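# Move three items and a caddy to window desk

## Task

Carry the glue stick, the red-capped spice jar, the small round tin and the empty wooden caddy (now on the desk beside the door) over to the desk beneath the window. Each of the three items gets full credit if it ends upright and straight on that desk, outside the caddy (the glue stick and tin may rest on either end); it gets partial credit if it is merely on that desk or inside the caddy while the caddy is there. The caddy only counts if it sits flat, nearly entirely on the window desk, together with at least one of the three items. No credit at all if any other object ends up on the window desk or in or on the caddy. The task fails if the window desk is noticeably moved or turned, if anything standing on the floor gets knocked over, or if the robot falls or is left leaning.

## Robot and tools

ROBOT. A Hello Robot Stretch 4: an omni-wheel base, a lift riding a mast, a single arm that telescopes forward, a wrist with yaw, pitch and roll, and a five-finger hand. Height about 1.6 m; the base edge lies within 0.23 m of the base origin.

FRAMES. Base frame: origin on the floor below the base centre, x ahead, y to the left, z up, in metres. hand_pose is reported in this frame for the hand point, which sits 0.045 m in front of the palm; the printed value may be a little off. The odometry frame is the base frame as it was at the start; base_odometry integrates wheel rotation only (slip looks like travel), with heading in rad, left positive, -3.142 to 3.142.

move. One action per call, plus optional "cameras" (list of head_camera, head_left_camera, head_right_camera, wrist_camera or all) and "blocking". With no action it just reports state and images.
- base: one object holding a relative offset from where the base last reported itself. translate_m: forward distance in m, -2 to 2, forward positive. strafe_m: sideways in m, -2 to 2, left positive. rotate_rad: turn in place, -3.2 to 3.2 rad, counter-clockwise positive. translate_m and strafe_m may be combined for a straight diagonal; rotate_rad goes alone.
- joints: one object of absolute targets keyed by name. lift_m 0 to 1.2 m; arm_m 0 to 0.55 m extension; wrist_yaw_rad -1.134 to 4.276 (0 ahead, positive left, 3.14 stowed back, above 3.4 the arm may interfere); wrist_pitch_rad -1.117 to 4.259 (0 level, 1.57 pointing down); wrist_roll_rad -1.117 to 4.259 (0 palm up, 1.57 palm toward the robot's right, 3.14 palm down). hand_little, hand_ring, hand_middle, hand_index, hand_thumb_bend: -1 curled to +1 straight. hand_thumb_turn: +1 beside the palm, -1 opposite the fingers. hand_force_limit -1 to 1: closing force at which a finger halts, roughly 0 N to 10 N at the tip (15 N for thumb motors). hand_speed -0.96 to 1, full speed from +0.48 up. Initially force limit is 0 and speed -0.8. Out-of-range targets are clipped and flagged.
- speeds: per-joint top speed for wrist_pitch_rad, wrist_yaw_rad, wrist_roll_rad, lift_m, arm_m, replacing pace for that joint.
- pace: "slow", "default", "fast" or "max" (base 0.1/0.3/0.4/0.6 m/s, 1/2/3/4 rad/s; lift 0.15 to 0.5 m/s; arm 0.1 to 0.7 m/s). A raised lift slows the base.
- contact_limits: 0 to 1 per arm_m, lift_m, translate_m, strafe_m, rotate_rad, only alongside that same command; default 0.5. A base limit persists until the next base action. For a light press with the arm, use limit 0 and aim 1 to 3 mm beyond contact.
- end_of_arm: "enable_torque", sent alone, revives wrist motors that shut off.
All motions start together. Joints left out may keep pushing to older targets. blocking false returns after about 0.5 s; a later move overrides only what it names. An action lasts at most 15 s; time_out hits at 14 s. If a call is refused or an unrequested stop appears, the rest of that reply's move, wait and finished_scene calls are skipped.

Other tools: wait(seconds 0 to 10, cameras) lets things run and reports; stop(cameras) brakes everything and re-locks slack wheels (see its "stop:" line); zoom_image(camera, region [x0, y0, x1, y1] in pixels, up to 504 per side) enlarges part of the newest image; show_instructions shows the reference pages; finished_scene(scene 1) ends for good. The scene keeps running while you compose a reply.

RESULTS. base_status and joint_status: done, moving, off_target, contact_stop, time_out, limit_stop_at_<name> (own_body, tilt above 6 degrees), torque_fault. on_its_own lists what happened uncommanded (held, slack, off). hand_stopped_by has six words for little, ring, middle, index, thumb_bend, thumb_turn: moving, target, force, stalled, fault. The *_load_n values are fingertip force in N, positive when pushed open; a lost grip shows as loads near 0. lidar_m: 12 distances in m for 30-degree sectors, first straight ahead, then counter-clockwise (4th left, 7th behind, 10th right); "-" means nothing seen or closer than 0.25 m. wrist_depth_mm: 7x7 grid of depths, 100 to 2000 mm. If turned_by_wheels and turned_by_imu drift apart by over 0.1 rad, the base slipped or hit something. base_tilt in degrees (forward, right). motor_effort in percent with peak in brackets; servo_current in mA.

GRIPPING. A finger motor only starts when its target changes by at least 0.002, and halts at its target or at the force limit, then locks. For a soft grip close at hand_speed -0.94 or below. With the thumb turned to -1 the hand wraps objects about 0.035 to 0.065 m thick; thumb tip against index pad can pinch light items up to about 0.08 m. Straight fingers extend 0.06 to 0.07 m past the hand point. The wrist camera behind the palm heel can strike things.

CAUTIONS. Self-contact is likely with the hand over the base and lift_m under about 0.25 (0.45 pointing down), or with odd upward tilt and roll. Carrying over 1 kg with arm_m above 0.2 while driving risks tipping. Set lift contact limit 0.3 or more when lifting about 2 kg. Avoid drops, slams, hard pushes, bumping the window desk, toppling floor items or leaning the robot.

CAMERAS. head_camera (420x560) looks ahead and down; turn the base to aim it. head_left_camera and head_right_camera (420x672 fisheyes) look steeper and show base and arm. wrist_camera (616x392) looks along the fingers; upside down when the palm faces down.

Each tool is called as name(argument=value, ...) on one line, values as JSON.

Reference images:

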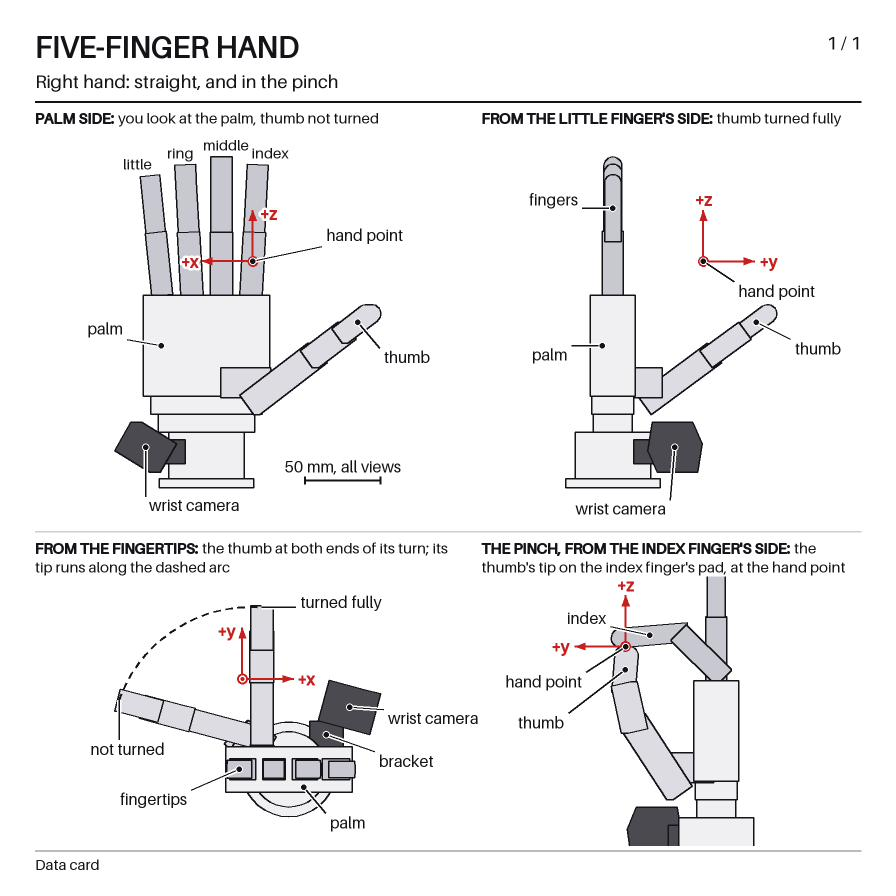

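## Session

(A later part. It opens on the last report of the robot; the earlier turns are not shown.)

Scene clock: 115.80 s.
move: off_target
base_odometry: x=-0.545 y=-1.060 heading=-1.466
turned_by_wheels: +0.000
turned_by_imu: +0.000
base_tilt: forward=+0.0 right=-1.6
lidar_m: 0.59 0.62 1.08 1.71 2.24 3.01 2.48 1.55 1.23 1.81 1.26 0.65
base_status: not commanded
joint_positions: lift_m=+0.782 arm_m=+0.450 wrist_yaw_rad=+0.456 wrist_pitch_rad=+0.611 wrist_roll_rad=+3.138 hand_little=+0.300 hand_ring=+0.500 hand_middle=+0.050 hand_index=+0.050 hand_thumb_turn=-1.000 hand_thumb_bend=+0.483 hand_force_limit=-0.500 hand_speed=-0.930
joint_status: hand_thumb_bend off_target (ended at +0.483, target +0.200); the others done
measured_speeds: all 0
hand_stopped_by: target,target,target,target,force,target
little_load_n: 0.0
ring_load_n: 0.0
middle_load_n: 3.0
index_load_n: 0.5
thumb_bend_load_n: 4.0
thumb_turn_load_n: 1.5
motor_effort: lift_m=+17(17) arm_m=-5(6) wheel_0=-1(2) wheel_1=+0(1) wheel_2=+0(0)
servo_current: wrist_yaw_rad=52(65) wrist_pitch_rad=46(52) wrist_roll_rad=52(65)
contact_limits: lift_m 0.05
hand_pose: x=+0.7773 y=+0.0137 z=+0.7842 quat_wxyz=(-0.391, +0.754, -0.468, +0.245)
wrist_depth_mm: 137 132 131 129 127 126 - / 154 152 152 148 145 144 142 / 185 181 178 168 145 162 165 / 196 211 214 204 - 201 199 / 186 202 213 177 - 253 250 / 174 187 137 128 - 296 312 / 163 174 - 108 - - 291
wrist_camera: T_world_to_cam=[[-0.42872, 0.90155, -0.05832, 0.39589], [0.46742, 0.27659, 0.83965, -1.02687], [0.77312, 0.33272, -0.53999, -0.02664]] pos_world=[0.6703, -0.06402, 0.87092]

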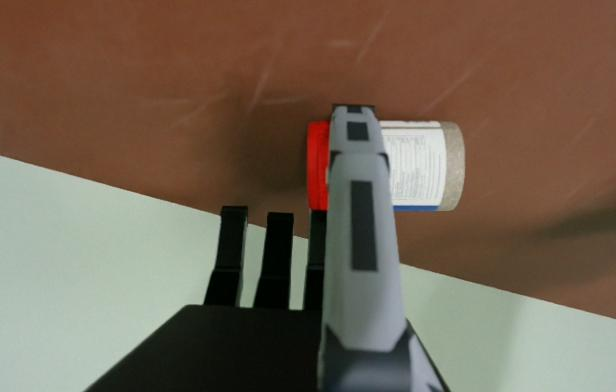

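move(joints={"hand_index": -0.05}, cameras=["wrist_camera"])

Scene clock: 116.50 s.
move: off_target
base_odometry: x=-0.545 y=-1.060 heading=-1.466
turned_by_wheels: +0.000
turned_by_imu: +0.000
base_tilt: forward=+0.1 right=-1.6
lidar_m: 0.59 0.64 1.08 1.73 2.23 3.04 2.47 1.55 1.22 1.82 1.24 0.64
base_status: not commanded
joint_positions: lift_m=+0.782 arm_m=+0.450 wrist_yaw_rad=+0.456 wrist_pitch_rad=+0.611 wrist_roll_rad=+3.138 hand_little=+0.300 hand_ring=+0.500 hand_middle=+0.050 hand_index=+0.032 hand_thumb_turn=-1.000 hand_thumb_bend=+0.483 hand_force_limit=-0.500 hand_speed=-0.930
joint_status: hand_index off_target (ended at +0.032, target -0.050)
measured_speeds: all 0
hand_stopped_by: target,target,target,force,force,target
little_load_n: 0.5
ring_load_n: -0.5
middle_load_n: 2.5
index_load_n: 3.0
thumb_bend_load_n: 5.5
thumb_turn_load_n: 0.5
motor_effort: lift_m=+17(17) arm_m=-5(6) wheel_0=-2(2) wheel_1=+0(0) wheel_2=+0(0)
servo_current: wrist_yaw_rad=65(65) wrist_pitch_rad=46(52) wrist_roll_rad=46(59)
contact_limits: lift_m 0.05
hand_pose: x=+0.7773 y=+0.0137 z=+0.7842 quat_wxyz=(-0.391, +0.754, -0.468, +0.245)
wrist_depth_mm: 137 133 131 129 127 126 - / 155 153 151 148 145 144 142 / 185 181 179 165 144 162 165 / 196 210 214 204 - 202 200 / 186 202 213 177 - 252 250 / 174 187 137 128 - 298 310 / 163 174 - 108 - - 291
wrist_camera: T_world_to_cam=[[-0.42872, 0.90155, -0.05832, 0.39589], [0.46742, 0.27659, 0.83965, -1.02687], [0.77312, 0.33272, -0.53999, -0.02664]] pos_world=[0.6703, -0.06402, 0.87092]

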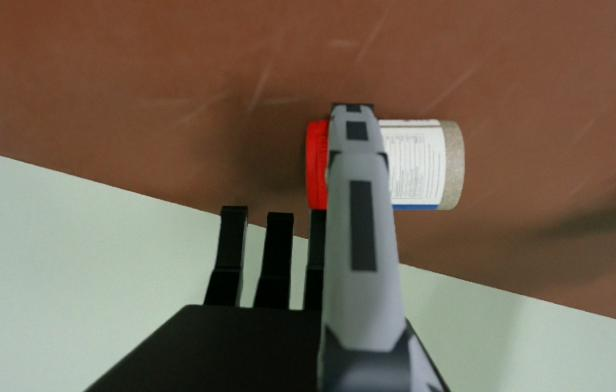

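move(joints={"lift_m": 0.83}, speeds={"lift_m": 0.08}, cameras=["wrist_camera"])

Scene clock: 117.77 s.
move: done
base_odometry: x=-0.545 y=-1.060 heading=-1.466
turned_by_wheels: +0.000
turned_by_imu: +0.000
base_tilt: forward=+0.0 right=-1.6
lidar_m: 0.61 0.63 1.08 1.69 2.21 3.00 2.47 1.53 1.22 1.80 1.27 0.64
base_status: not commanded
joint_positions: lift_m=+0.830 arm_m=+0.450 wrist_yaw_rad=+0.456 wrist_pitch_rad=+0.611 wrist_roll_rad=+3.138 hand_little=+0.300 hand_ring=+0.500 hand_middle=+0.050 hand_index=+0.032 hand_thumb_turn=-1.000 hand_thumb_bend=+0.483 hand_force_limit=-0.500 hand_speed=-0.930
joint_status: all done
measured_speeds: all 0
hand_stopped_by: target,target,target,force,force,target
little_load_n: 0.0
ring_load_n: -0.5
middle_load_n: 2.0
index_load_n: 3.0
thumb_bend_load_n: 5.5
thumb_turn_load_n: 0.0
motor_effort: lift_m=+25(29) arm_m=-5(6) wheel_0=-2(2) wheel_1=+0(1) wheel_2=+0(0)
servo_current: wrist_yaw_rad=59(65) wrist_pitch_rad=52(52) wrist_roll_rad=52(59)
hand_pose: x=+0.7773 y=+0.0137 z=+0.8315 quat_wxyz=(-0.391, +0.754, -0.468, +0.245)
wrist_depth_mm: 190 185 182 180 177 175 176 / 215 213 211 206 203 199 203 / 211 235 246 229 144 224 231 / 196 216 237 260 - 279 277 / 186 202 213 177 - 320 343 / 174 187 137 128 - 298 325 / 164 174 - 108 - - 291
wrist_camera: T_world_to_cam=[[-0.4287, 0.90156, -0.05829, 0.39861], [0.46744, 0.27656, 0.83965, -1.06668], [0.77312, 0.33272, -0.53999, -0.00104]] pos_world=[0.6703, -0.06402, 0.91832]

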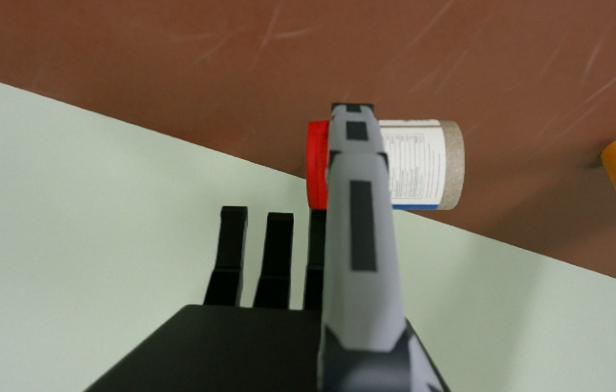

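move(joints={"lift_m": 0.95, "arm_m": 0.1})

move(base={"translate_m": -0.7, "strafe_m": -0.067}, joints={"wrist_yaw_rad": 0.0, "wrist_pitch_rad": 0.0, "wrist_roll_rad": 1.57}, cameras=["wrist_camera"])

move(base={"rotate_rad": -1.605})

move(base={"translate_m": 0.3, "strafe_m": -0.145}, cameras=["wrist_camera", "head_camera", "head_right_camera"])

Scene clock: 120.37 s.
move: done
base_odometry: x=-0.545 y=-1.060 heading=-1.466
turned_by_wheels: +0.000
turned_by_imu: +0.000
base_tilt: forward=+0.1 right=-1.6
lidar_m: 0.60 0.63 1.08 1.72 2.22 3.03 2.48 1.55 1.22 1.82 1.24 0.66
base_status: not commanded
joint_positions: lift_m=+0.950 arm_m=+0.100 wrist_yaw_rad=+0.456 wrist_pitch_rad=+0.611 wrist_roll_rad=+3.138 hand_little=+0.300 hand_ring=+0.500 hand_middle=+0.050 hand_index=+0.032 hand_thumb_turn=-1.000 hand_thumb_bend=+0.483 hand_force_limit=-0.500 hand_speed=-0.930
joint_status: all done
measured_speeds: all 0
hand_stopped_by: target,target,target,force,force,target
little_load_n: 0.0
ring_load_n: 0.0
middle_load_n: 2.5
index_load_n: 3.0
thumb_bend_load_n: 5.5
thumb_turn_load_n: 0.5
motor_effort: lift_m=+25(28) arm_m=-5(7) wheel_0=-2(2) wheel_1=-1(1) wheel_2=+0(0)
servo_current: wrist_yaw_rad=65(78) wrist_pitch_rad=46(59) wrist_roll_rad=52(59)
hand_pose: x=+0.4278 y=+0.0137 z=+0.9515 quat_wxyz=(-0.391, +0.754, -0.468, +0.245)
wrist_depth_mm: 362 750 - - 1098 1098 1078 / 375 384 410 - - 1205 1205 / 442 436 427 424 138 - 1138 / 521 535 496 473 - 525 1042 / 504 544 569 177 - 585 - / 469 500 137 128 - - - / 442 469 - 108 - - 759
pictures: none

Scene clock: 124.20 s.
move: done
base_odometry: x=-0.684 y=-0.371 heading=-1.466
turned_by_wheels: +0.000
turned_by_imu: +0.000
base_tilt: forward=+0.1 right=-1.6
lidar_m: 1.28 1.37 1.63 2.19 2.29 2.28 1.76 1.42 1.03 0.96 1.82 1.37
base_status: done
joint_positions: lift_m=+0.950 arm_m=+0.100 wrist_yaw_rad=+0.003 wrist_pitch_rad=+0.010 wrist_roll_rad=+1.572 hand_little=+0.300 hand_ring=+0.500 hand_middle=+0.050 hand_index=+0.032 hand_thumb_turn=-1.000 hand_thumb_bend=+0.483 hand_force_limit=-0.500 hand_speed=-0.930
joint_status: all done
measured_speeds: all 0
hand_stopped_by: target,target,target,force,force,target
little_load_n: -0.5
ring_load_n: 0.0
middle_load_n: 2.0
index_load_n: 3.0
thumb_bend_load_n: 5.5
thumb_turn_load_n: 0.5
motor_effort: lift_m=+25(25) arm_m=-5(6) wheel_0=-1(7) wheel_1=-1(6) wheel_2=-1(12)
servo_current: wrist_yaw_rad=59(143) wrist_pitch_rad=59(189) wrist_roll_rad=46(117)
hand_pose: x=+0.4927 y=-0.1468 z=+1.0949 quat_wxyz=(-0.002, +0.710, +0.001, +0.704)
wrist_depth_mm: - - - - - - - / - - - - - 960 - / - - - - 138 - - / - - - - - - - / - - 176 176 - - - / - - 136 128 - - - / - - - 108 - - -
wrist_camera: T_world_to_cam=[[0.0342, -0.03568, -0.99878, 1.10073], [-0.04198, 0.99843, -0.03711, 0.20649], [0.99853, 0.0432, 0.03265, -0.36593]] pos_world=[0.33642, -0.15108, 1.119]

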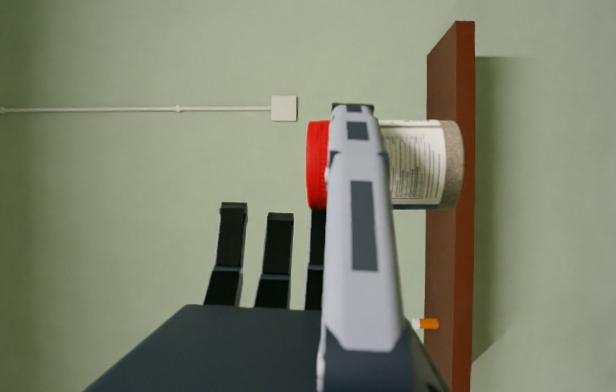

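Scene clock: 126.40 s.
move: done
base_odometry: x=-0.685 y=-0.371 heading=-3.071
turned_by_wheels: -1.605
turned_by_imu: -1.569
base_tilt: forward=+0.1 right=-1.6
lidar_m: 0.97 1.81 1.38 1.29 1.35 1.62 2.56 2.27 2.32 1.77 1.43 1.02
base_status: done
joint_positions: lift_m=+0.950 arm_m=+0.100 wrist_yaw_rad=+0.003 wrist_pitch_rad=+0.010 wrist_roll_rad=+1.572 hand_little=+0.300 hand_ring=+0.500 hand_middle=+0.050 hand_index=+0.032 hand_thumb_turn=-1.000 hand_thumb_bend=+0.483 hand_force_limit=-0.500 hand_speed=-0.930
joint_status: not commanded
measured_speeds: all 0
hand_stopped_by: target,target,target,force,force,target
little_load_n: 0.0
ring_load_n: 0.0
middle_load_n: 2.5
index_load_n: 3.0
thumb_bend_load_n: 5.5
thumb_turn_load_n: 0.5
motor_effort: lift_m=+25(25) arm_m=-5(5) wheel_0=+0(7) wheel_1=+0(7) wheel_2=+2(10)
servo_current: wrist_yaw_rad=52(65) wrist_pitch_rad=59(65) wrist_roll_rad=46(59)
hand_pose: x=+0.4926 y=-0.1468 z=+1.0949 quat_wxyz=(-0.002, +0.710, +0.001, +0.704)
wrist_depth_mm: - - - - 1397 866 - / 1430 1430 1430 1464 1397 878 668 / 1464 1430 1430 1430 138 759 668 / 1464 1464 1464 1430 - 707 668 / - 1464 182 177 - 750 661 / - - 136 128 - - 668 / - - - 108 - - -
pictures: none

Scene clock: 128.87 s.
move: done
base_odometry: x=-0.994 y=-0.247 heading=-3.071
turned_by_wheels: +0.000
turned_by_imu: -0.001
base_tilt: forward=+0.1 right=-1.6
lidar_m: 0.68 0.70 1.80 1.44 1.50 1.85 2.88 2.63 1.68 1.64 1.02 0.72
base_status: done
joint_positions: lift_m=+0.950 arm_m=+0.100 wrist_yaw_rad=+0.003 wrist_pitch_rad=+0.010 wrist_roll_rad=+1.572 hand_little=+0.300 hand_ring=+0.500 hand_middle=+0.050 hand_index=+0.032 hand_thumb_turn=-1.000 hand_thumb_bend=+0.483 hand_force_limit=-0.500 hand_speed=-0.930
joint_status: not commanded
measured_speeds: all 0
hand_stopped_by: target,target,target,force,force,target
little_load_n: 0.0
ring_load_n: 0.0
middle_load_n: 2.5
index_load_n: 3.0
thumb_bend_load_n: 5.0
thumb_turn_load_n: 0.5
motor_effort: lift_m=+25(25) arm_m=-5(5) wheel_0=-1(9) wheel_1=+0(4) wheel_2=+2(16)
servo_current: wrist_yaw_rad=46(65) wrist_pitch_rad=52(72) wrist_roll_rad=46(59)
hand_pose: x=+0.4926 y=-0.1468 z=+1.0949 quat_wxyz=(-0.002, +0.710, +0.001, +0.704)
wrist_depth_mm: - - - - - 878 603 / 1160 1138 1160 1138 1138 866 564 / 1138 1182 1138 1138 139 707 603 / 1160 1160 1160 1138 - 707 603 / 1160 1138 1138 181 - 759 597 / 1138 1160 137 128 - 750 591 / - - - 108 - - 591
pictures: head_camera, head_right_camera, wrist_camera
wrist_camera: T_world_to_cam=[[0.0342, -0.03569, -0.99878, 1.10074], [-0.04178, 0.99844, -0.03711, 0.20642], [0.99854, 0.043, 0.03265, -0.36586]] pos_world=[0.33631, -0.15108, 1.119]

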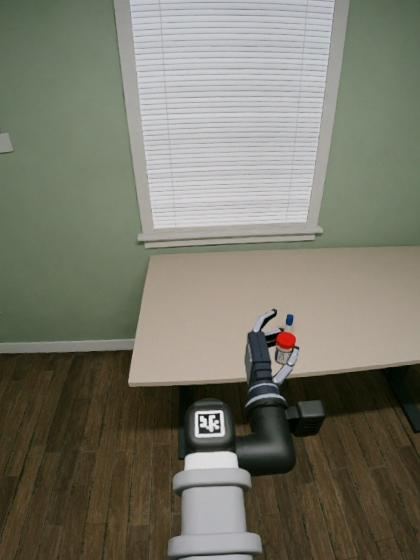

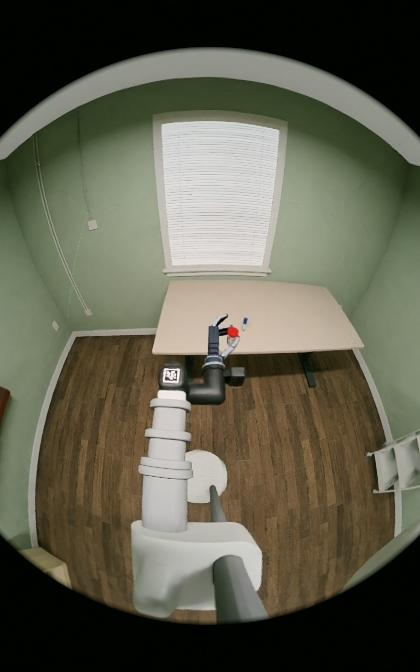

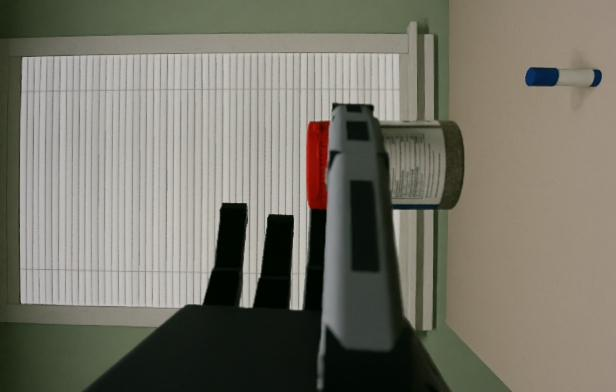

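move(joints={"lift_m": 0.66, "arm_m": 0.47}, cameras=["wrist_camera", "head_camera"])

move(joints={"lift_m": 0.622}, speeds={"lift_m": 0.06}, contact_limits={"lift_m": 0.05}, cameras=["wrist_camera", "head_camera"])

Scene clock: 131.67 s.
move: done
base_odometry: x=-0.994 y=-0.247 heading=-3.071
turned_by_wheels: +0.000
turned_by_imu: +0.000
base_tilt: forward=+0.1 right=-1.6
lidar_m: 0.68 0.70 1.78 1.45 1.50 1.87 2.88 2.62 1.69 1.62 1.01 0.71
base_status: not commanded
joint_positions: lift_m=+0.660 arm_m=+0.470 wrist_yaw_rad=+0.003 wrist_pitch_rad=+0.009 wrist_roll_rad=+1.572 hand_little=+0.300 hand_ring=+0.500 hand_middle=+0.050 hand_index=+0.032 hand_thumb_turn=-1.000 hand_thumb_bend=+0.483 hand_force_limit=-0.500 hand_speed=-0.930
joint_status: all done
measured_speeds: all 0
hand_stopped_by: target,target,target,force,force,target
little_load_n: 0.0
ring_load_n: 0.0
middle_load_n: 2.5
index_load_n: 3.0
thumb_bend_load_n: 5.0
thumb_turn_load_n: 0.5
motor_effort: lift_m=+17(24) arm_m=+5(7) wheel_0=-1(2) wheel_1=+0(0) wheel_2=+2(2)
servo_current: wrist_yaw_rad=46(72) wrist_pitch_rad=65(65) wrist_roll_rad=46(59)
hand_pose: x=+0.8624 y=-0.1468 z=+0.8055 quat_wxyz=(-0.002, +0.710, +0.001, +0.704)
wrist_depth_mm: 788 778 778 759 459 222 - / 778 778 778 778 404 222 160 / 778 778 768 778 144 193 161 / 788 778 778 778 - 193 161 / 788 778 778 177 - 206 160 / 778 788 137 128 - 191 168 / 778 - - 108 - 190 -
pictures: head_camera, wrist_camera
wrist_camera: T_world_to_cam=[[0.0343, -0.03579, -0.99877, 0.79895], [-0.04177, 0.99843, -0.03721, 0.21121], [0.99854, 0.04299, 0.03275, -0.72576]] pos_world=[0.70611, -0.15108, 0.8296]

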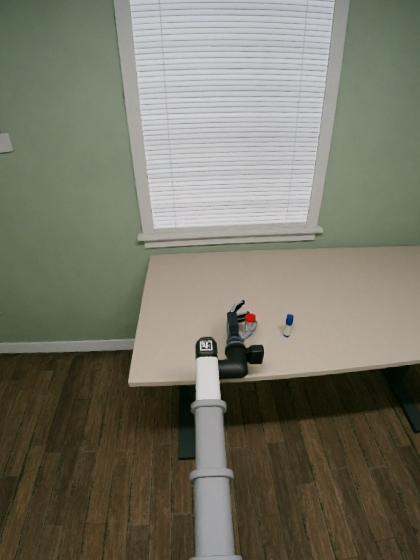

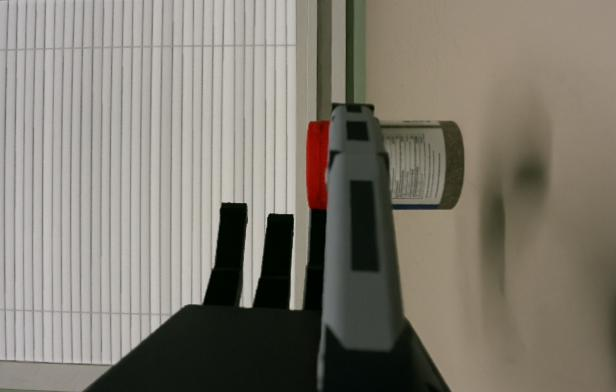

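Scene clock: 132.80 s.
move: done
base_odometry: x=-0.994 y=-0.247 heading=-3.071
turned_by_wheels: +0.000
turned_by_imu: +0.000
base_tilt: forward=+0.1 right=-1.6
lidar_m: 0.68 0.70 1.79 1.42 1.50 1.85 2.89 2.60 1.71 1.65 1.01 0.71
base_status: not commanded
joint_positions: lift_m=+0.622 arm_m=+0.470 wrist_yaw_rad=+0.003 wrist_pitch_rad=+0.009 wrist_roll_rad=+1.572 hand_little=+0.300 hand_ring=+0.500 hand_middle=+0.050 hand_index=+0.032 hand_thumb_turn=-1.000 hand_thumb_bend=+0.483 hand_force_limit=-0.500 hand_speed=-0.930
joint_status: all done
measured_speeds: all 0
hand_stopped_by: target,target,target,force,force,target
little_load_n: 0.0
ring_load_n: -0.5
middle_load_n: 2.5
index_load_n: 3.0
thumb_bend_load_n: 5.5
thumb_turn_load_n: 1.0
motor_effort: lift_m=+17(18) arm_m=+5(5) wheel_0=-1(2) wheel_1=+0(0) wheel_2=+2(2)
servo_current: wrist_yaw_rad=78(78) wrist_pitch_rad=59(65) wrist_roll_rad=46(52)
contact_limits: lift_m 0.05
hand_pose: x=+0.8624 y=-0.1468 z=+0.7675 quat_wxyz=(-0.002, +0.710, +0.001, +0.704)
wrist_depth_mm: 768 768 778 768 286 147 - / 778 778 768 759 248 137 - / 788 778 778 741 144 137 - / 788 778 778 723 - 140 - / 788 768 788 177 - 136 - / 788 778 137 128 - 127 - / 788 - - 108 - 125 -
pictures: head_camera, wrist_camera
wrist_camera: T_world_to_cam=[[0.0343, -0.03579, -0.99877, 0.761], [-0.04177, 0.99843, -0.03721, 0.2098], [0.99854, 0.04299, 0.03275, -0.72451]] pos_world=[0.70611, -0.15108, 0.7916]

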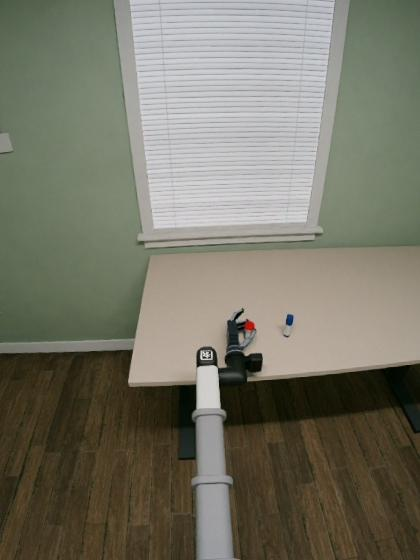

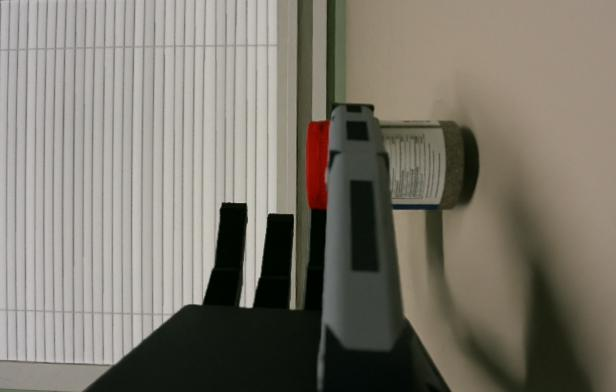

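move(joints={"lift_m": 0.616}, speeds={"lift_m": 0.03}, contact_limits={"lift_m": 0.05}, cameras=["wrist_camera"])

zoom_image(camera="wrist_camera", region=[380, 80, 560, 250])

Scene clock: 133.70 s.
move: done
base_odometry: x=-0.994 y=-0.247 heading=-3.071
turned_by_wheels: +0.000
turned_by_imu: +0.000
base_tilt: forward=+0.0 right=-1.6
lidar_m: 0.68 0.71 1.80 1.42 1.50 1.87 2.87 2.62 1.70 1.63 1.01 0.72
base_status: not commanded
joint_positions: lift_m=+0.616 arm_m=+0.470 wrist_yaw_rad=+0.003 wrist_pitch_rad=+0.007 wrist_roll_rad=+1.572 hand_little=+0.300 hand_ring=+0.500 hand_middle=+0.050 hand_index=+0.032 hand_thumb_turn=-1.000 hand_thumb_bend=+0.483 hand_force_limit=-0.500 hand_speed=-0.930
joint_status: all done
measured_speeds: all 0
hand_stopped_by: target,target,target,force,force,target
little_load_n: 0.0
ring_load_n: 0.0
middle_load_n: 2.0
index_load_n: 3.0
thumb_bend_load_n: 5.0
thumb_turn_load_n: 0.5
motor_effort: lift_m=+16(17) arm_m=+5(5) wheel_0=-1(2) wheel_1=+0(0) wheel_2=+2(2)
servo_current: wrist_yaw_rad=52(59) wrist_pitch_rad=59(65) wrist_roll_rad=52(52)
contact_limits: lift_m 0.05
hand_pose: x=+0.8625 y=-0.1468 z=+0.7621 quat_wxyz=(-0.001, +0.710, +0.001, +0.704)
wrist_depth_mm: 788 778 778 768 271 138 - / 778 768 778 768 234 138 - / 778 778 778 732 143 128 - / 788 788 778 750 - 127 - / 778 788 778 177 - 127 - / 778 778 137 128 - 117 - / 788 - - 108 - 116 -
wrist_camera: T_world_to_cam=[[0.03632, -0.03642, -0.99868, 0.75361], [-0.04177, 0.99841, -0.03793, 0.21014], [0.99847, 0.04309, 0.03474, -0.72592]] pos_world=[0.70621, -0.15108, 0.7858]

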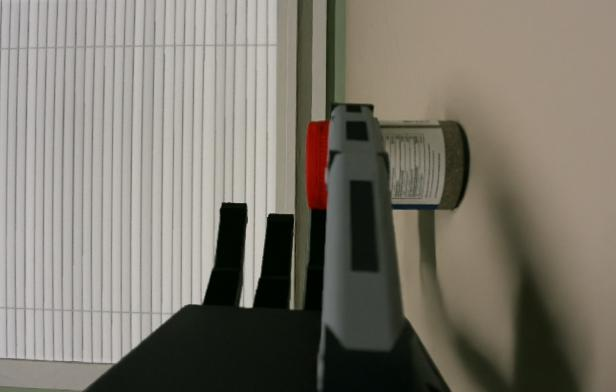

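Scaled by 2.800.

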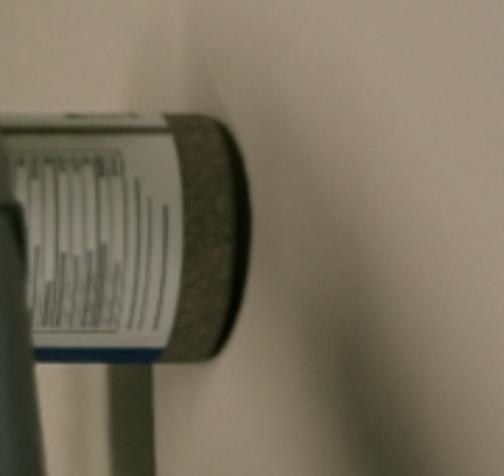

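move(joints={"lift_m": 0.6135}, speeds={"lift_m": 0.02}, contact_limits={"lift_m": 0.05}, cameras=["wrist_camera"])

zoom_image(camera="wrist_camera", region=[380, 80, 560, 250])

Scene clock: 134.40 s.
move: done
base_odometry: x=-0.994 y=-0.247 heading=-3.071
turned_by_wheels: +0.000
turned_by_imu: +0.000
base_tilt: forward=+0.1 right=-1.6
lidar_m: 0.68 0.69 1.79 1.44 1.51 1.85 2.89 2.62 1.72 1.63 1.01 0.72
base_status: not commanded
joint_positions: lift_m=+0.614 arm_m=+0.470 wrist_yaw_rad=+0.003 wrist_pitch_rad=+0.006 wrist_roll_rad=+1.572 hand_little=+0.300 hand_ring=+0.500 hand_middle=+0.050 hand_index=+0.032 hand_thumb_turn=-1.000 hand_thumb_bend=+0.483 hand_force_limit=-0.500 hand_speed=-0.930
joint_status: all done
measured_speeds: all 0
hand_stopped_by: target,target,target,force,force,target
little_load_n: 0.0
ring_load_n: 0.0
middle_load_n: 2.0
index_load_n: 3.0
thumb_bend_load_n: 5.5
thumb_turn_load_n: 0.5
motor_effort: lift_m=+16(16) arm_m=+5(5) wheel_0=-2(2) wheel_1=+0(0) wheel_2=+2(2)
servo_current: wrist_yaw_rad=59(65) wrist_pitch_rad=46(59) wrist_roll_rad=59(59)
contact_limits: lift_m 0.05
hand_pose: x=+0.8625 y=-0.1468 z=+0.7600 quat_wxyz=(-0.001, +0.709, +0.001, +0.705)
wrist_depth_mm: 788 788 768 778 282 140 - / 788 788 788 759 240 138 - / 788 788 778 732 143 128 - / 778 778 778 732 - 126 - / 778 778 778 177 - 125 - / 778 788 137 128 - 122 - / 788 - - 108 - - -
wrist_camera: T_world_to_cam=[[0.03793, -0.03657, -0.99861, 0.75011], [-0.0417, 0.9984, -0.03814, 0.21017], [0.99841, 0.04309, 0.03634, -0.72705]] pos_world=[0.7062, -0.15108, 0.78351]

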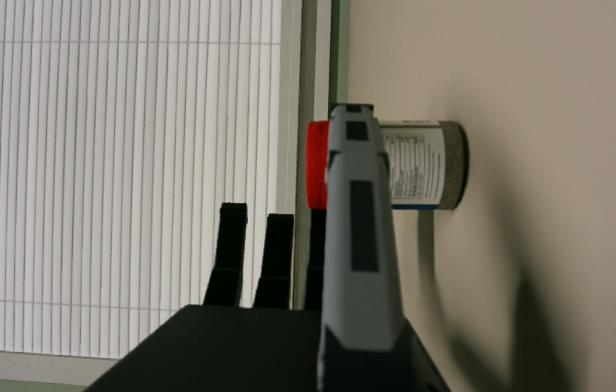

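Scaled by 2.800.

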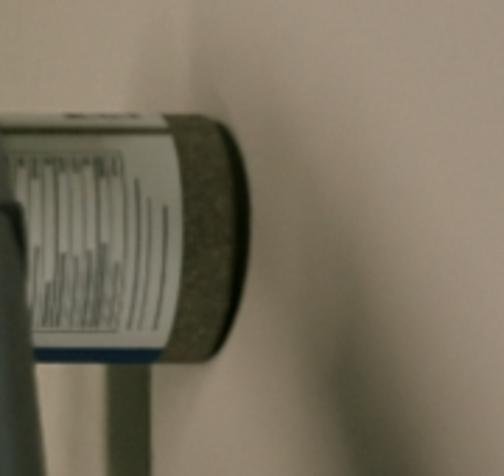

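move(joints={"lift_m": 0.617}, speeds={"lift_m": 0.05})

move(joints={"wrist_pitch_rad": -0.045}, speeds={"wrist_pitch_rad": 0.2}, cameras=["wrist_camera"])

move(joints={"lift_m": 0.608}, speeds={"lift_m": 0.03}, contact_limits={"lift_m": 0.05}, cameras=["wrist_camera"])

zoom_image(camera="wrist_camera", region=[380, 80, 560, 250])

Scene clock: 135.87 s.
move: done
base_odometry: x=-0.994 y=-0.247 heading=-3.071
turned_by_wheels: +0.000
turned_by_imu: +0.000
base_tilt: forward=+0.1 right=-1.6
lidar_m: 0.68 0.71 1.81 1.45 1.50 1.85 2.87 2.64 1.71 1.63 1.01 0.72
base_status: not commanded
joint_positions: lift_m=+0.617 arm_m=+0.470 wrist_yaw_rad=+0.003 wrist_pitch_rad=+0.006 wrist_roll_rad=+1.572 hand_little=+0.300 hand_ring=+0.500 hand_middle=+0.050 hand_index=+0.032 hand_thumb_turn=-1.000 hand_thumb_bend=+0.483 hand_force_limit=-0.500 hand_speed=-0.930
joint_status: all done
measured_speeds: all 0
hand_stopped_by: target,target,target,force,force,target
little_load_n: 0.0
ring_load_n: 0.0
middle_load_n: 2.0
index_load_n: 3.0
thumb_bend_load_n: 5.0
thumb_turn_load_n: 0.5
motor_effort: lift_m=+25(25) arm_m=+5(5) wheel_0=-1(2) wheel_1=+0(0) wheel_2=+2(2)
servo_current: wrist_yaw_rad=59(65) wrist_pitch_rad=46(52) wrist_roll_rad=52(59)
hand_pose: x=+0.8625 y=-0.1468 z=+0.7627 quat_wxyz=(-0.001, +0.709, +0.001, +0.705)
wrist_depth_mm: 778 778 768 768 270 137 - / 788 768 778 768 233 138 - / 788 788 778 741 144 127 - / 788 778 778 732 - 127 - / 778 788 778 177 - 127 - / 788 778 137 128 - 117 - / 788 - - 108 - - -
pictures: none

Scene clock: 136.50 s.
move: done
base_odometry: x=-0.994 y=-0.247 heading=-3.071
turned_by_wheels: +0.000
turned_by_imu: +0.000
base_tilt: forward=+0.1 right=-1.5
lidar_m: 0.69 0.71 1.79 1.45 1.50 1.86 2.88 2.63 1.71 1.64 1.02 0.71
base_status: not commanded
joint_positions: lift_m=+0.617 arm_m=+0.470 wrist_yaw_rad=+0.003 wrist_pitch_rad=-0.035 wrist_roll_rad=+1.572 hand_little=+0.300 hand_ring=+0.500 hand_middle=+0.050 hand_index=+0.032 hand_thumb_turn=-1.000 hand_thumb_bend=+0.483 hand_force_limit=-0.500 hand_speed=-0.930
joint_status: all done
measured_speeds: all 0
hand_stopped_by: target,target,target,force,force,target
little_load_n: 0.0
ring_load_n: 0.0
middle_load_n: 2.0
index_load_n: 3.0
thumb_bend_load_n: 5.5
thumb_turn_load_n: 0.5
motor_effort: lift_m=+25(25) arm_m=+5(5) wheel_0=-1(2) wheel_1=+0(0) wheel_2=+2(2)
servo_current: wrist_yaw_rad=52(65) wrist_pitch_rad=59(78) wrist_roll_rad=46(52)
hand_pose: x=+0.8637 y=-0.1468 z=+0.7718 quat_wxyz=(-0.001, +0.695, +0.001, +0.719)
wrist_depth_mm: 809 798 798 768 345 146 - / 809 788 788 768 289 146 - / 809 798 788 768 144 138 - / 809 788 788 741 - 140 - / 809 809 798 177 - 145 - / 809 798 136 128 - 133 - / 809 - - 109 - 131 -
wrist_camera: T_world_to_cam=[[0.07863, -0.03645, -0.99624, 0.72484], [-0.04012, 0.99841, -0.03969, 0.2105], [0.9961, 0.04309, 0.07705, -0.75801]] pos_world=[0.7065, -0.15108, 0.78887]

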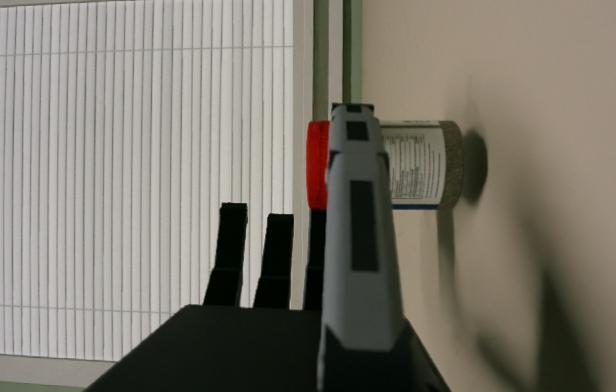

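Scene clock: 137.20 s.
move: done
base_odometry: x=-0.994 y=-0.247 heading=-3.071
turned_by_wheels: +0.000
turned_by_imu: +0.000
base_tilt: forward=+0.1 right=-1.6
lidar_m: 0.67 0.70 1.79 1.45 1.50 1.86 2.89 2.62 1.71 1.63 1.02 0.72
base_status: not commanded
joint_positions: lift_m=+0.608 arm_m=+0.470 wrist_yaw_rad=+0.003 wrist_pitch_rad=-0.035 wrist_roll_rad=+1.572 hand_little=+0.300 hand_ring=+0.500 hand_middle=+0.050 hand_index=+0.032 hand_thumb_turn=-1.000 hand_thumb_bend=+0.483 hand_force_limit=-0.500 hand_speed=-0.930
joint_status: all done
measured_speeds: all 0
hand_stopped_by: target,target,target,force,force,target
little_load_n: 0.0
ring_load_n: 0.0
middle_load_n: 2.0
index_load_n: 3.0
thumb_bend_load_n: 5.5
thumb_turn_load_n: 0.5
motor_effort: lift_m=+17(24) arm_m=+5(5) wheel_0=-2(2) wheel_1=+0(0) wheel_2=+2(2)
servo_current: wrist_yaw_rad=46(65) wrist_pitch_rad=59(65) wrist_roll_rad=52(59)
contact_limits: lift_m 0.05
hand_pose: x=+0.8637 y=-0.1468 z=+0.7635 quat_wxyz=(-0.001, +0.694, +0.001, +0.720)
wrist_depth_mm: 809 809 788 759 298 136 - / 809 798 778 778 249 137 - / 798 788 788 768 144 137 - / 809 798 788 741 - 139 - / 809 798 788 176 - 135 - / 820 809 136 128 - 124 - / 809 - - 108 - - -
wrist_camera: T_world_to_cam=[[0.07913, -0.03643, -0.9962, 0.7162], [-0.0401, 0.99841, -0.03969, 0.21016], [0.99606, 0.04309, 0.07754, -0.75773]] pos_world=[0.7065, -0.15108, 0.78058]

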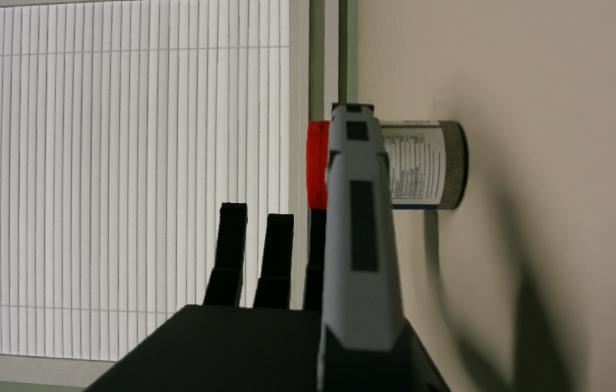

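Scaled by 2.800.

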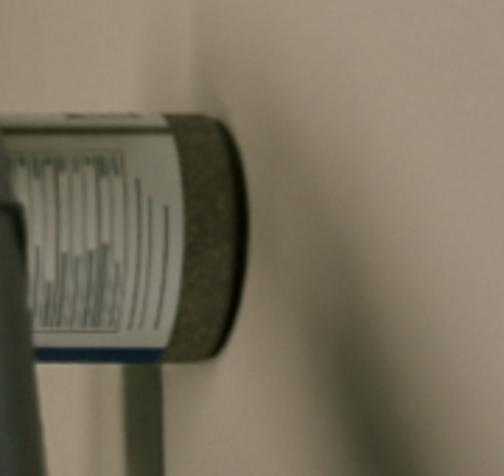

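move(joints={"lift_m": 0.6065}, speeds={"lift_m": 0.02}, contact_limits={"lift_m": 0.05}, cameras=["wrist_camera"])

zoom_image(camera="wrist_camera", region=[380, 80, 560, 250])

Scene clock: 137.87 s.
move: done
base_odometry: x=-0.994 y=-0.247 heading=-3.071
turned_by_wheels: +0.000
turned_by_imu: +0.000
base_tilt: forward=+0.0 right=-1.6
lidar_m: 0.67 0.72 1.78 1.45 1.49 1.86 2.91 2.63 1.70 1.64 1.02 0.72
base_status: not commanded
joint_positions: lift_m=+0.607 arm_m=+0.470 wrist_yaw_rad=+0.003 wrist_pitch_rad=-0.036 wrist_roll_rad=+1.572 hand_little=+0.300 hand_ring=+0.500 hand_middle=+0.050 hand_index=+0.032 hand_thumb_turn=-1.000 hand_thumb_bend=+0.483 hand_force_limit=-0.500 hand_speed=-0.930
joint_status: all done
measured_speeds: all 0
hand_stopped_by: target,target,target,force,force,target
little_load_n: 0.0
ring_load_n: 0.0
middle_load_n: 2.0
index_load_n: 3.0
thumb_bend_load_n: 5.0
thumb_turn_load_n: 1.0
motor_effort: lift_m=+17(18) arm_m=+5(5) wheel_0=-2(2) wheel_1=+0(0) wheel_2=+2(2)
servo_current: wrist_yaw_rad=39(65) wrist_pitch_rad=59(65) wrist_roll_rad=65(65)
contact_limits: lift_m 0.05
hand_pose: x=+0.8637 y=-0.1468 z=+0.7622 quat_wxyz=(-0.001, +0.694, +0.001, +0.720)
wrist_depth_mm: 809 798 798 768 293 134 - / 809 788 788 778 245 123 - / 809 798 788 778 144 134 - / 820 798 778 750 - 134 - / 809 809 788 177 - 133 - / 809 809 136 128 - 121 - / 809 - - 108 - - -
wrist_camera: T_world_to_cam=[[0.07973, -0.03641, -0.99615, 0.71435], [-0.04008, 0.99841, -0.0397, 0.21009], [0.99601, 0.04309, 0.07815, -0.75806]] pos_world=[0.7065, -0.15108, 0.77918]

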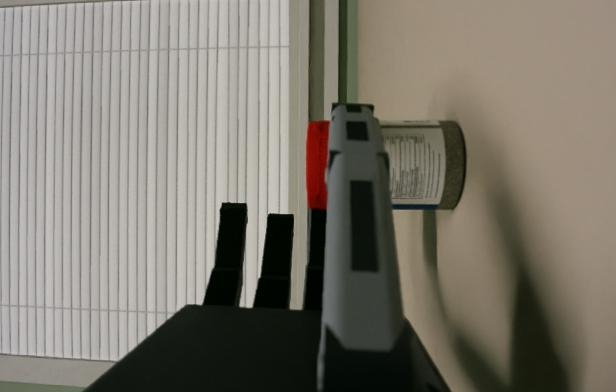

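Scaled by 2.800.

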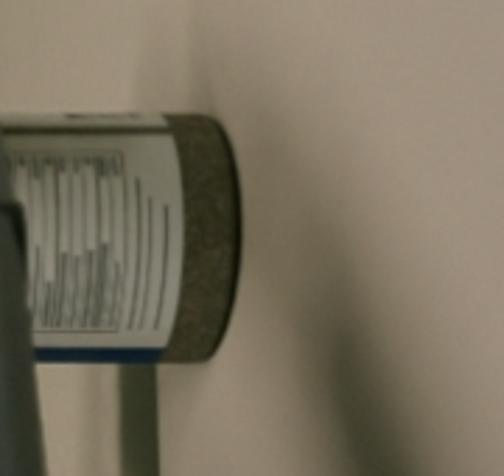

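move(joints={"hand_thumb_bend": 0.65, "hand_index": 0.2, "hand_middle": 0.2}, cameras=["wrist_camera"])

Scene clock: 140.17 s.
move: done
base_odometry: x=-0.994 y=-0.247 heading=-3.071
turned_by_wheels: +0.000
turned_by_imu: +0.000
base_tilt: forward=+0.1 right=-1.6
lidar_m: 0.69 0.71 1.81 1.44 1.48 1.87 2.87 2.63 1.68 1.63 1.02 0.72
base_status: not commanded
joint_positions: lift_m=+0.607 arm_m=+0.470 wrist_yaw_rad=+0.003 wrist_pitch_rad=-0.036 wrist_roll_rad=+1.572 hand_little=+0.300 hand_ring=+0.500 hand_middle=+0.200 hand_index=+0.200 hand_thumb_turn=-1.000 hand_thumb_bend=+0.650 hand_force_limit=-0.500 hand_speed=-0.930
joint_status: all done
measured_speeds: all 0
hand_stopped_by: target,target,target,target,target,target
little_load_n: 0.0
ring_load_n: 0.0
middle_load_n: 0.0
index_load_n: 0.0
thumb_bend_load_n: 0.0
thumb_turn_load_n: 0.0
motor_effort: lift_m=+17(17) arm_m=+5(5) wheel_0=-2(2) wheel_1=+0(0) wheel_2=+2(2)
servo_current: wrist_yaw_rad=52(72) wrist_pitch_rad=59(65) wrist_roll_rad=46(65)
contact_limits: lift_m 0.05
hand_pose: x=+0.8637 y=-0.1468 z=+0.7622 quat_wxyz=(-0.001, +0.694, +0.001, +0.720)
wrist_depth_mm: 798 788 778 768 293 133 - / 809 798 788 768 244 122 - / 809 788 778 768 140 122 - / 809 798 788 750 - 133 - / 820 798 798 177 - 132 - / 798 798 136 128 - 121 - / 809 - - 108 - 111 -
wrist_camera: T_world_to_cam=[[0.07973, -0.03641, -0.99615, 0.71435], [-0.04008, 0.99841, -0.0397, 0.21009], [0.99601, 0.04309, 0.07815, -0.75806]] pos_world=[0.7065, -0.15108, 0.77918]

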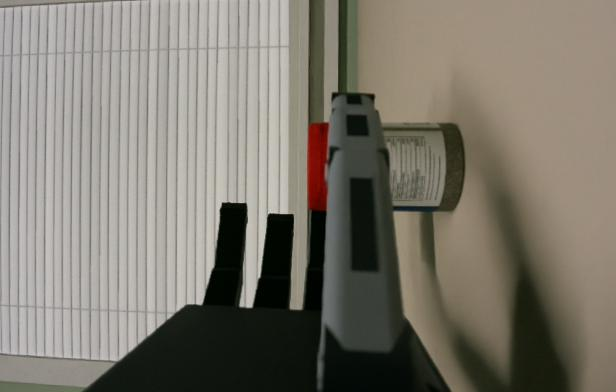

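move(joints={"hand_thumb_bend": 1, "hand_index": 1, "hand_middle": 1, "hand_speed": 0})

move(joints={"arm_m": 0.1}, cameras=["head_camera", "wrist_camera"])

move(base={"translate_m": -1.5, "strafe_m": 0.145}, joints={"lift_m": 0.95, "wrist_pitch_rad": 0})

move(base={"rotate_rad": 1.605}, cameras=["head_camera", "head_left_camera", "wrist_camera"])

Scene clock: 141.57 s.
move: done
base_odometry: x=-0.994 y=-0.247 heading=-3.071
turned_by_wheels: +0.000
turned_by_imu: +0.000
base_tilt: forward=+0.1 right=-1.6
lidar_m: 0.68 0.72 1.78 1.44 1.52 1.86 2.89 2.64 1.70 1.63 1.02 0.73
base_status: not commanded
joint_positions: lift_m=+0.607 arm_m=+0.470 wrist_yaw_rad=+0.003 wrist_pitch_rad=-0.036 wrist_roll_rad=+1.572 hand_little=+0.300 hand_ring=+0.500 hand_middle=+1.000 hand_index=+1.000 hand_thumb_turn=-1.000 hand_thumb_bend=+1.000 hand_force_limit=-0.500 hand_speed=+0.000
joint_status: all done
measured_speeds: all 0
hand_stopped_by: target,target,target,target,target,target
little_load_n: 0.0
ring_load_n: 0.0
middle_load_n: 0.0
index_load_n: 0.0
thumb_bend_load_n: 0.0
thumb_turn_load_n: 0.0
motor_effort: lift_m=+17(17) arm_m=+5(5) wheel_0=-1(2) wheel_1=+0(0) wheel_2=+2(2)
servo_current: wrist_yaw_rad=46(65) wrist_pitch_rad=65(65) wrist_roll_rad=52(59)
contact_limits: lift_m 0.05
hand_pose: x=+0.8637 y=-0.1468 z=+0.7622 quat_wxyz=(-0.001, +0.694, +0.001, +0.720)
wrist_depth_mm: 809 788 788 778 245 133 - / 809 788 798 768 112 122 - / 809 809 788 768 - 122 - / 809 798 788 768 - 133 - / 798 798 798 185 - 132 - / 809 798 137 153 - 121 - / 809 - - 108 - 111 -
pictures: none

Scene clock: 143.77 s.
move: done
base_odometry: x=-0.994 y=-0.247 heading=-3.071
turned_by_wheels: +0.000
turned_by_imu: +0.000
base_tilt: forward=+0.1 right=-1.6
lidar_m: 0.68 0.72 1.78 1.45 1.50 1.86 2.90 2.63 1.71 1.64 1.00 0.71
base_status: not commanded
joint_positions: lift_m=+0.607 arm_m=+0.100 wrist_yaw_rad=+0.003 wrist_pitch_rad=-0.036 wrist_roll_rad=+1.572 hand_little=+0.300 hand_ring=+0.500 hand_middle=+1.000 hand_index=+1.000 hand_thumb_turn=-1.000 hand_thumb_bend=+1.000 hand_force_limit=-0.500 hand_speed=+0.000
joint_status: all done
measured_speeds: all 0
hand_stopped_by: target,target,target,target,target,target
little_load_n: 0.0
ring_load_n: 0.0
middle_load_n: 0.0
index_load_n: 0.0
thumb_bend_load_n: 0.0
thumb_turn_load_n: 0.5
motor_effort: lift_m=+17(17) arm_m=-5(7) wheel_0=-1(2) wheel_1=+0(0) wheel_2=+2(2)
servo_current: wrist_yaw_rad=72(78) wrist_pitch_rad=65(65) wrist_roll_rad=52(59)
contact_limits: lift_m 0.05
hand_pose: x=+0.4939 y=-0.1468 z=+0.7622 quat_wxyz=(-0.001, +0.694, +0.001, +0.720)
wrist_depth_mm: - - - - 375 - - / 1205 1182 1138 1160 106 - - / 1182 1182 1160 1138 - - - / 1205 1182 1160 1138 - - - / 1182 1138 1160 195 - - - / 1182 1182 137 153 - - 691 / - - - 108 - - -
wrist_camera: T_world_to_cam=[[0.07973, -0.03641, -0.99615, 0.74383], [-0.04008, 0.99841, -0.0397, 0.19527], [0.99601, 0.04309, 0.07815, -0.38973]] pos_world=[0.3367, -0.15108, 0.77918]

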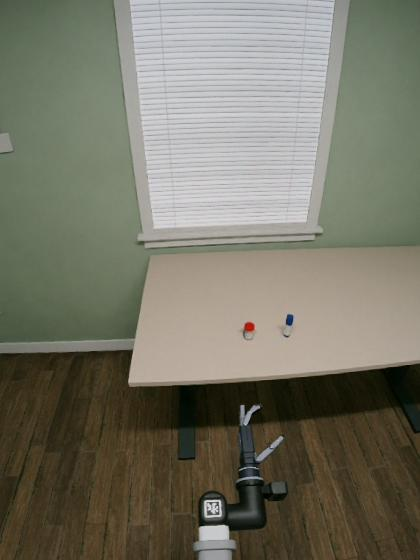

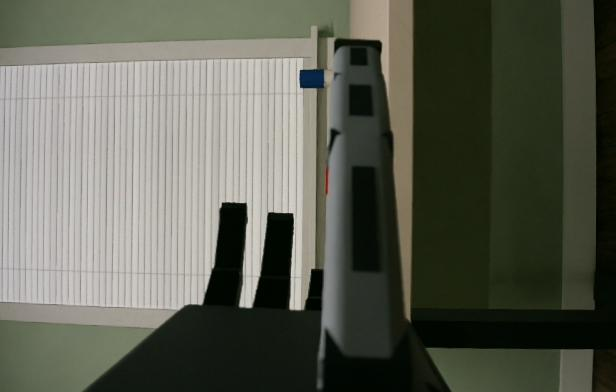

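Scene clock: 150.27 s.
move: done
base_odometry: x=+0.512 y=-0.287 heading=-3.071
turned_by_wheels: +0.000
turned_by_imu: +0.002
base_tilt: forward=+0.0 right=-1.6
lidar_m: 2.16 1.85 1.42 1.09 1.16 1.07 0.99 1.04 1.44 2.23 1.98 2.28
base_status: done
joint_positions: lift_m=+0.950 arm_m=+0.100 wrist_yaw_rad=+0.003 wrist_pitch_rad=+0.002 wrist_roll_rad=+1.572 hand_little=+0.300 hand_ring=+0.500 hand_middle=+1.000 hand_index=+1.000 hand_thumb_turn=-1.000 hand_thumb_bend=+1.000 hand_force_limit=-0.500 hand_speed=+0.000
joint_status: all done
measured_speeds: all 0
hand_stopped_by: target,target,target,target,target,target
little_load_n: 0.0
ring_load_n: 0.0
middle_load_n: 0.0
index_load_n: 0.0
thumb_bend_load_n: 0.0
thumb_turn_load_n: 0.5
motor_effort: lift_m=+25(30) arm_m=-5(6) wheel_0=-1(9) wheel_1=+0(6) wheel_2=-1(12)
servo_current: wrist_yaw_rad=46(78) wrist_pitch_rad=46(78) wrist_roll_rad=46(65)
hand_pose: x=+0.4929 y=-0.1468 z=+1.0967 quat_wxyz=(-0.001, +0.708, +0.001, +0.707)
wrist_depth_mm: - - - - - - 1708 / - - - - 109 - 1708 / - - - - - - 1708 / - - - - - - 1756 / - - - 195 - - 1708 / - - 137 159 - - 1708 / - - - 108 - - 1618
pictures: none

Scene clock: 152.47 s.
move: done
base_odometry: x=+0.512 y=-0.287 heading=-1.467
turned_by_wheels: +1.605
turned_by_imu: +1.569
base_tilt: forward=+0.0 right=-1.6
lidar_m: 1.10 1.16 1.03 1.00 1.04 1.44 2.22 1.99 2.25 2.18 1.84 1.45
base_status: done
joint_positions: lift_m=+0.950 arm_m=+0.100 wrist_yaw_rad=+0.003 wrist_pitch_rad=+0.002 wrist_roll_rad=+1.572 hand_little=+0.300 hand_ring=+0.500 hand_middle=+1.000 hand_index=+1.000 hand_thumb_turn=-1.000 hand_thumb_bend=+1.000 hand_force_limit=-0.500 hand_speed=+0.000
joint_status: not commanded
measured_speeds: all 0
hand_stopped_by: target,target,target,target,target,target
little_load_n: 0.0
ring_load_n: 0.0
middle_load_n: 0.0
index_load_n: 0.0
thumb_bend_load_n: 0.0
thumb_turn_load_n: 0.0
motor_effort: lift_m=+25(25) arm_m=-5(6) wheel_0=-2(8) wheel_1=+0(6) wheel_2=-1(11)
servo_current: wrist_yaw_rad=33(65) wrist_pitch_rad=52(52) wrist_roll_rad=46(65)
hand_pose: x=+0.4929 y=-0.1469 z=+1.0967 quat_wxyz=(-0.001, +0.708, +0.001, +0.707)
wrist_depth_mm: - - - - - - - / - - - - 106 - - / - - - - - - - / - - - - - 991 831 / - - 177 186 - 976 1025 / - - 136 153 - - 991 / - - - 108 - - 866
wrist_camera: T_world_to_cam=[[0.04222, -0.03653, -0.99844, 1.09805], [-0.04144, 0.99841, -0.03828, 0.20763], [0.99825, 0.04299, 0.04064, -0.37481]] pos_world=[0.33639, -0.15108, 1.11951]

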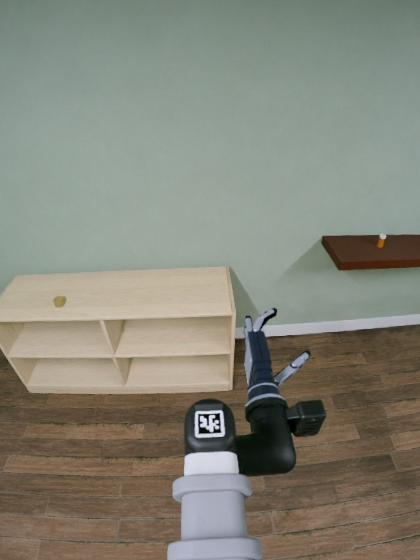

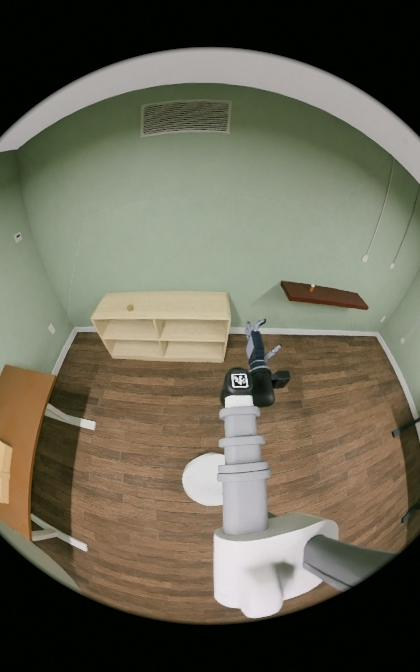

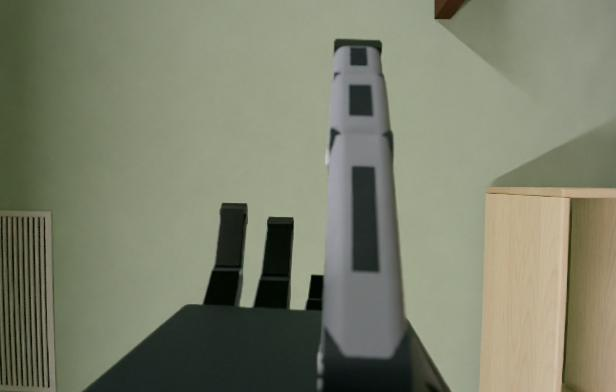

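zoom_image(camera="head_camera", region=[0, 260, 130, 340])

zoom_image(camera="head_left_camera", region=[0, 340, 120, 520])

Scaled by 3.877 from the camera's image (finer frame: 1200x1600).

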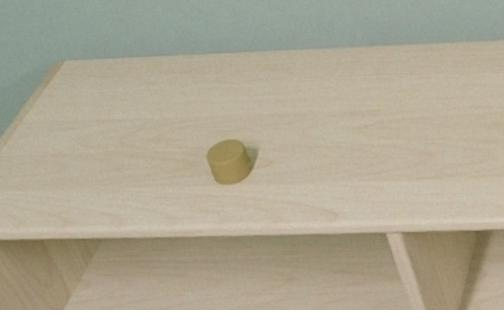

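Scaled by 2.800 from the camera's image (finer frame: 600x960).

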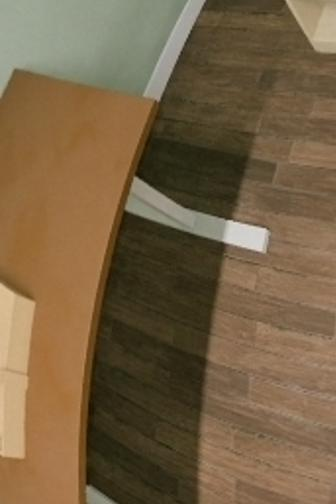

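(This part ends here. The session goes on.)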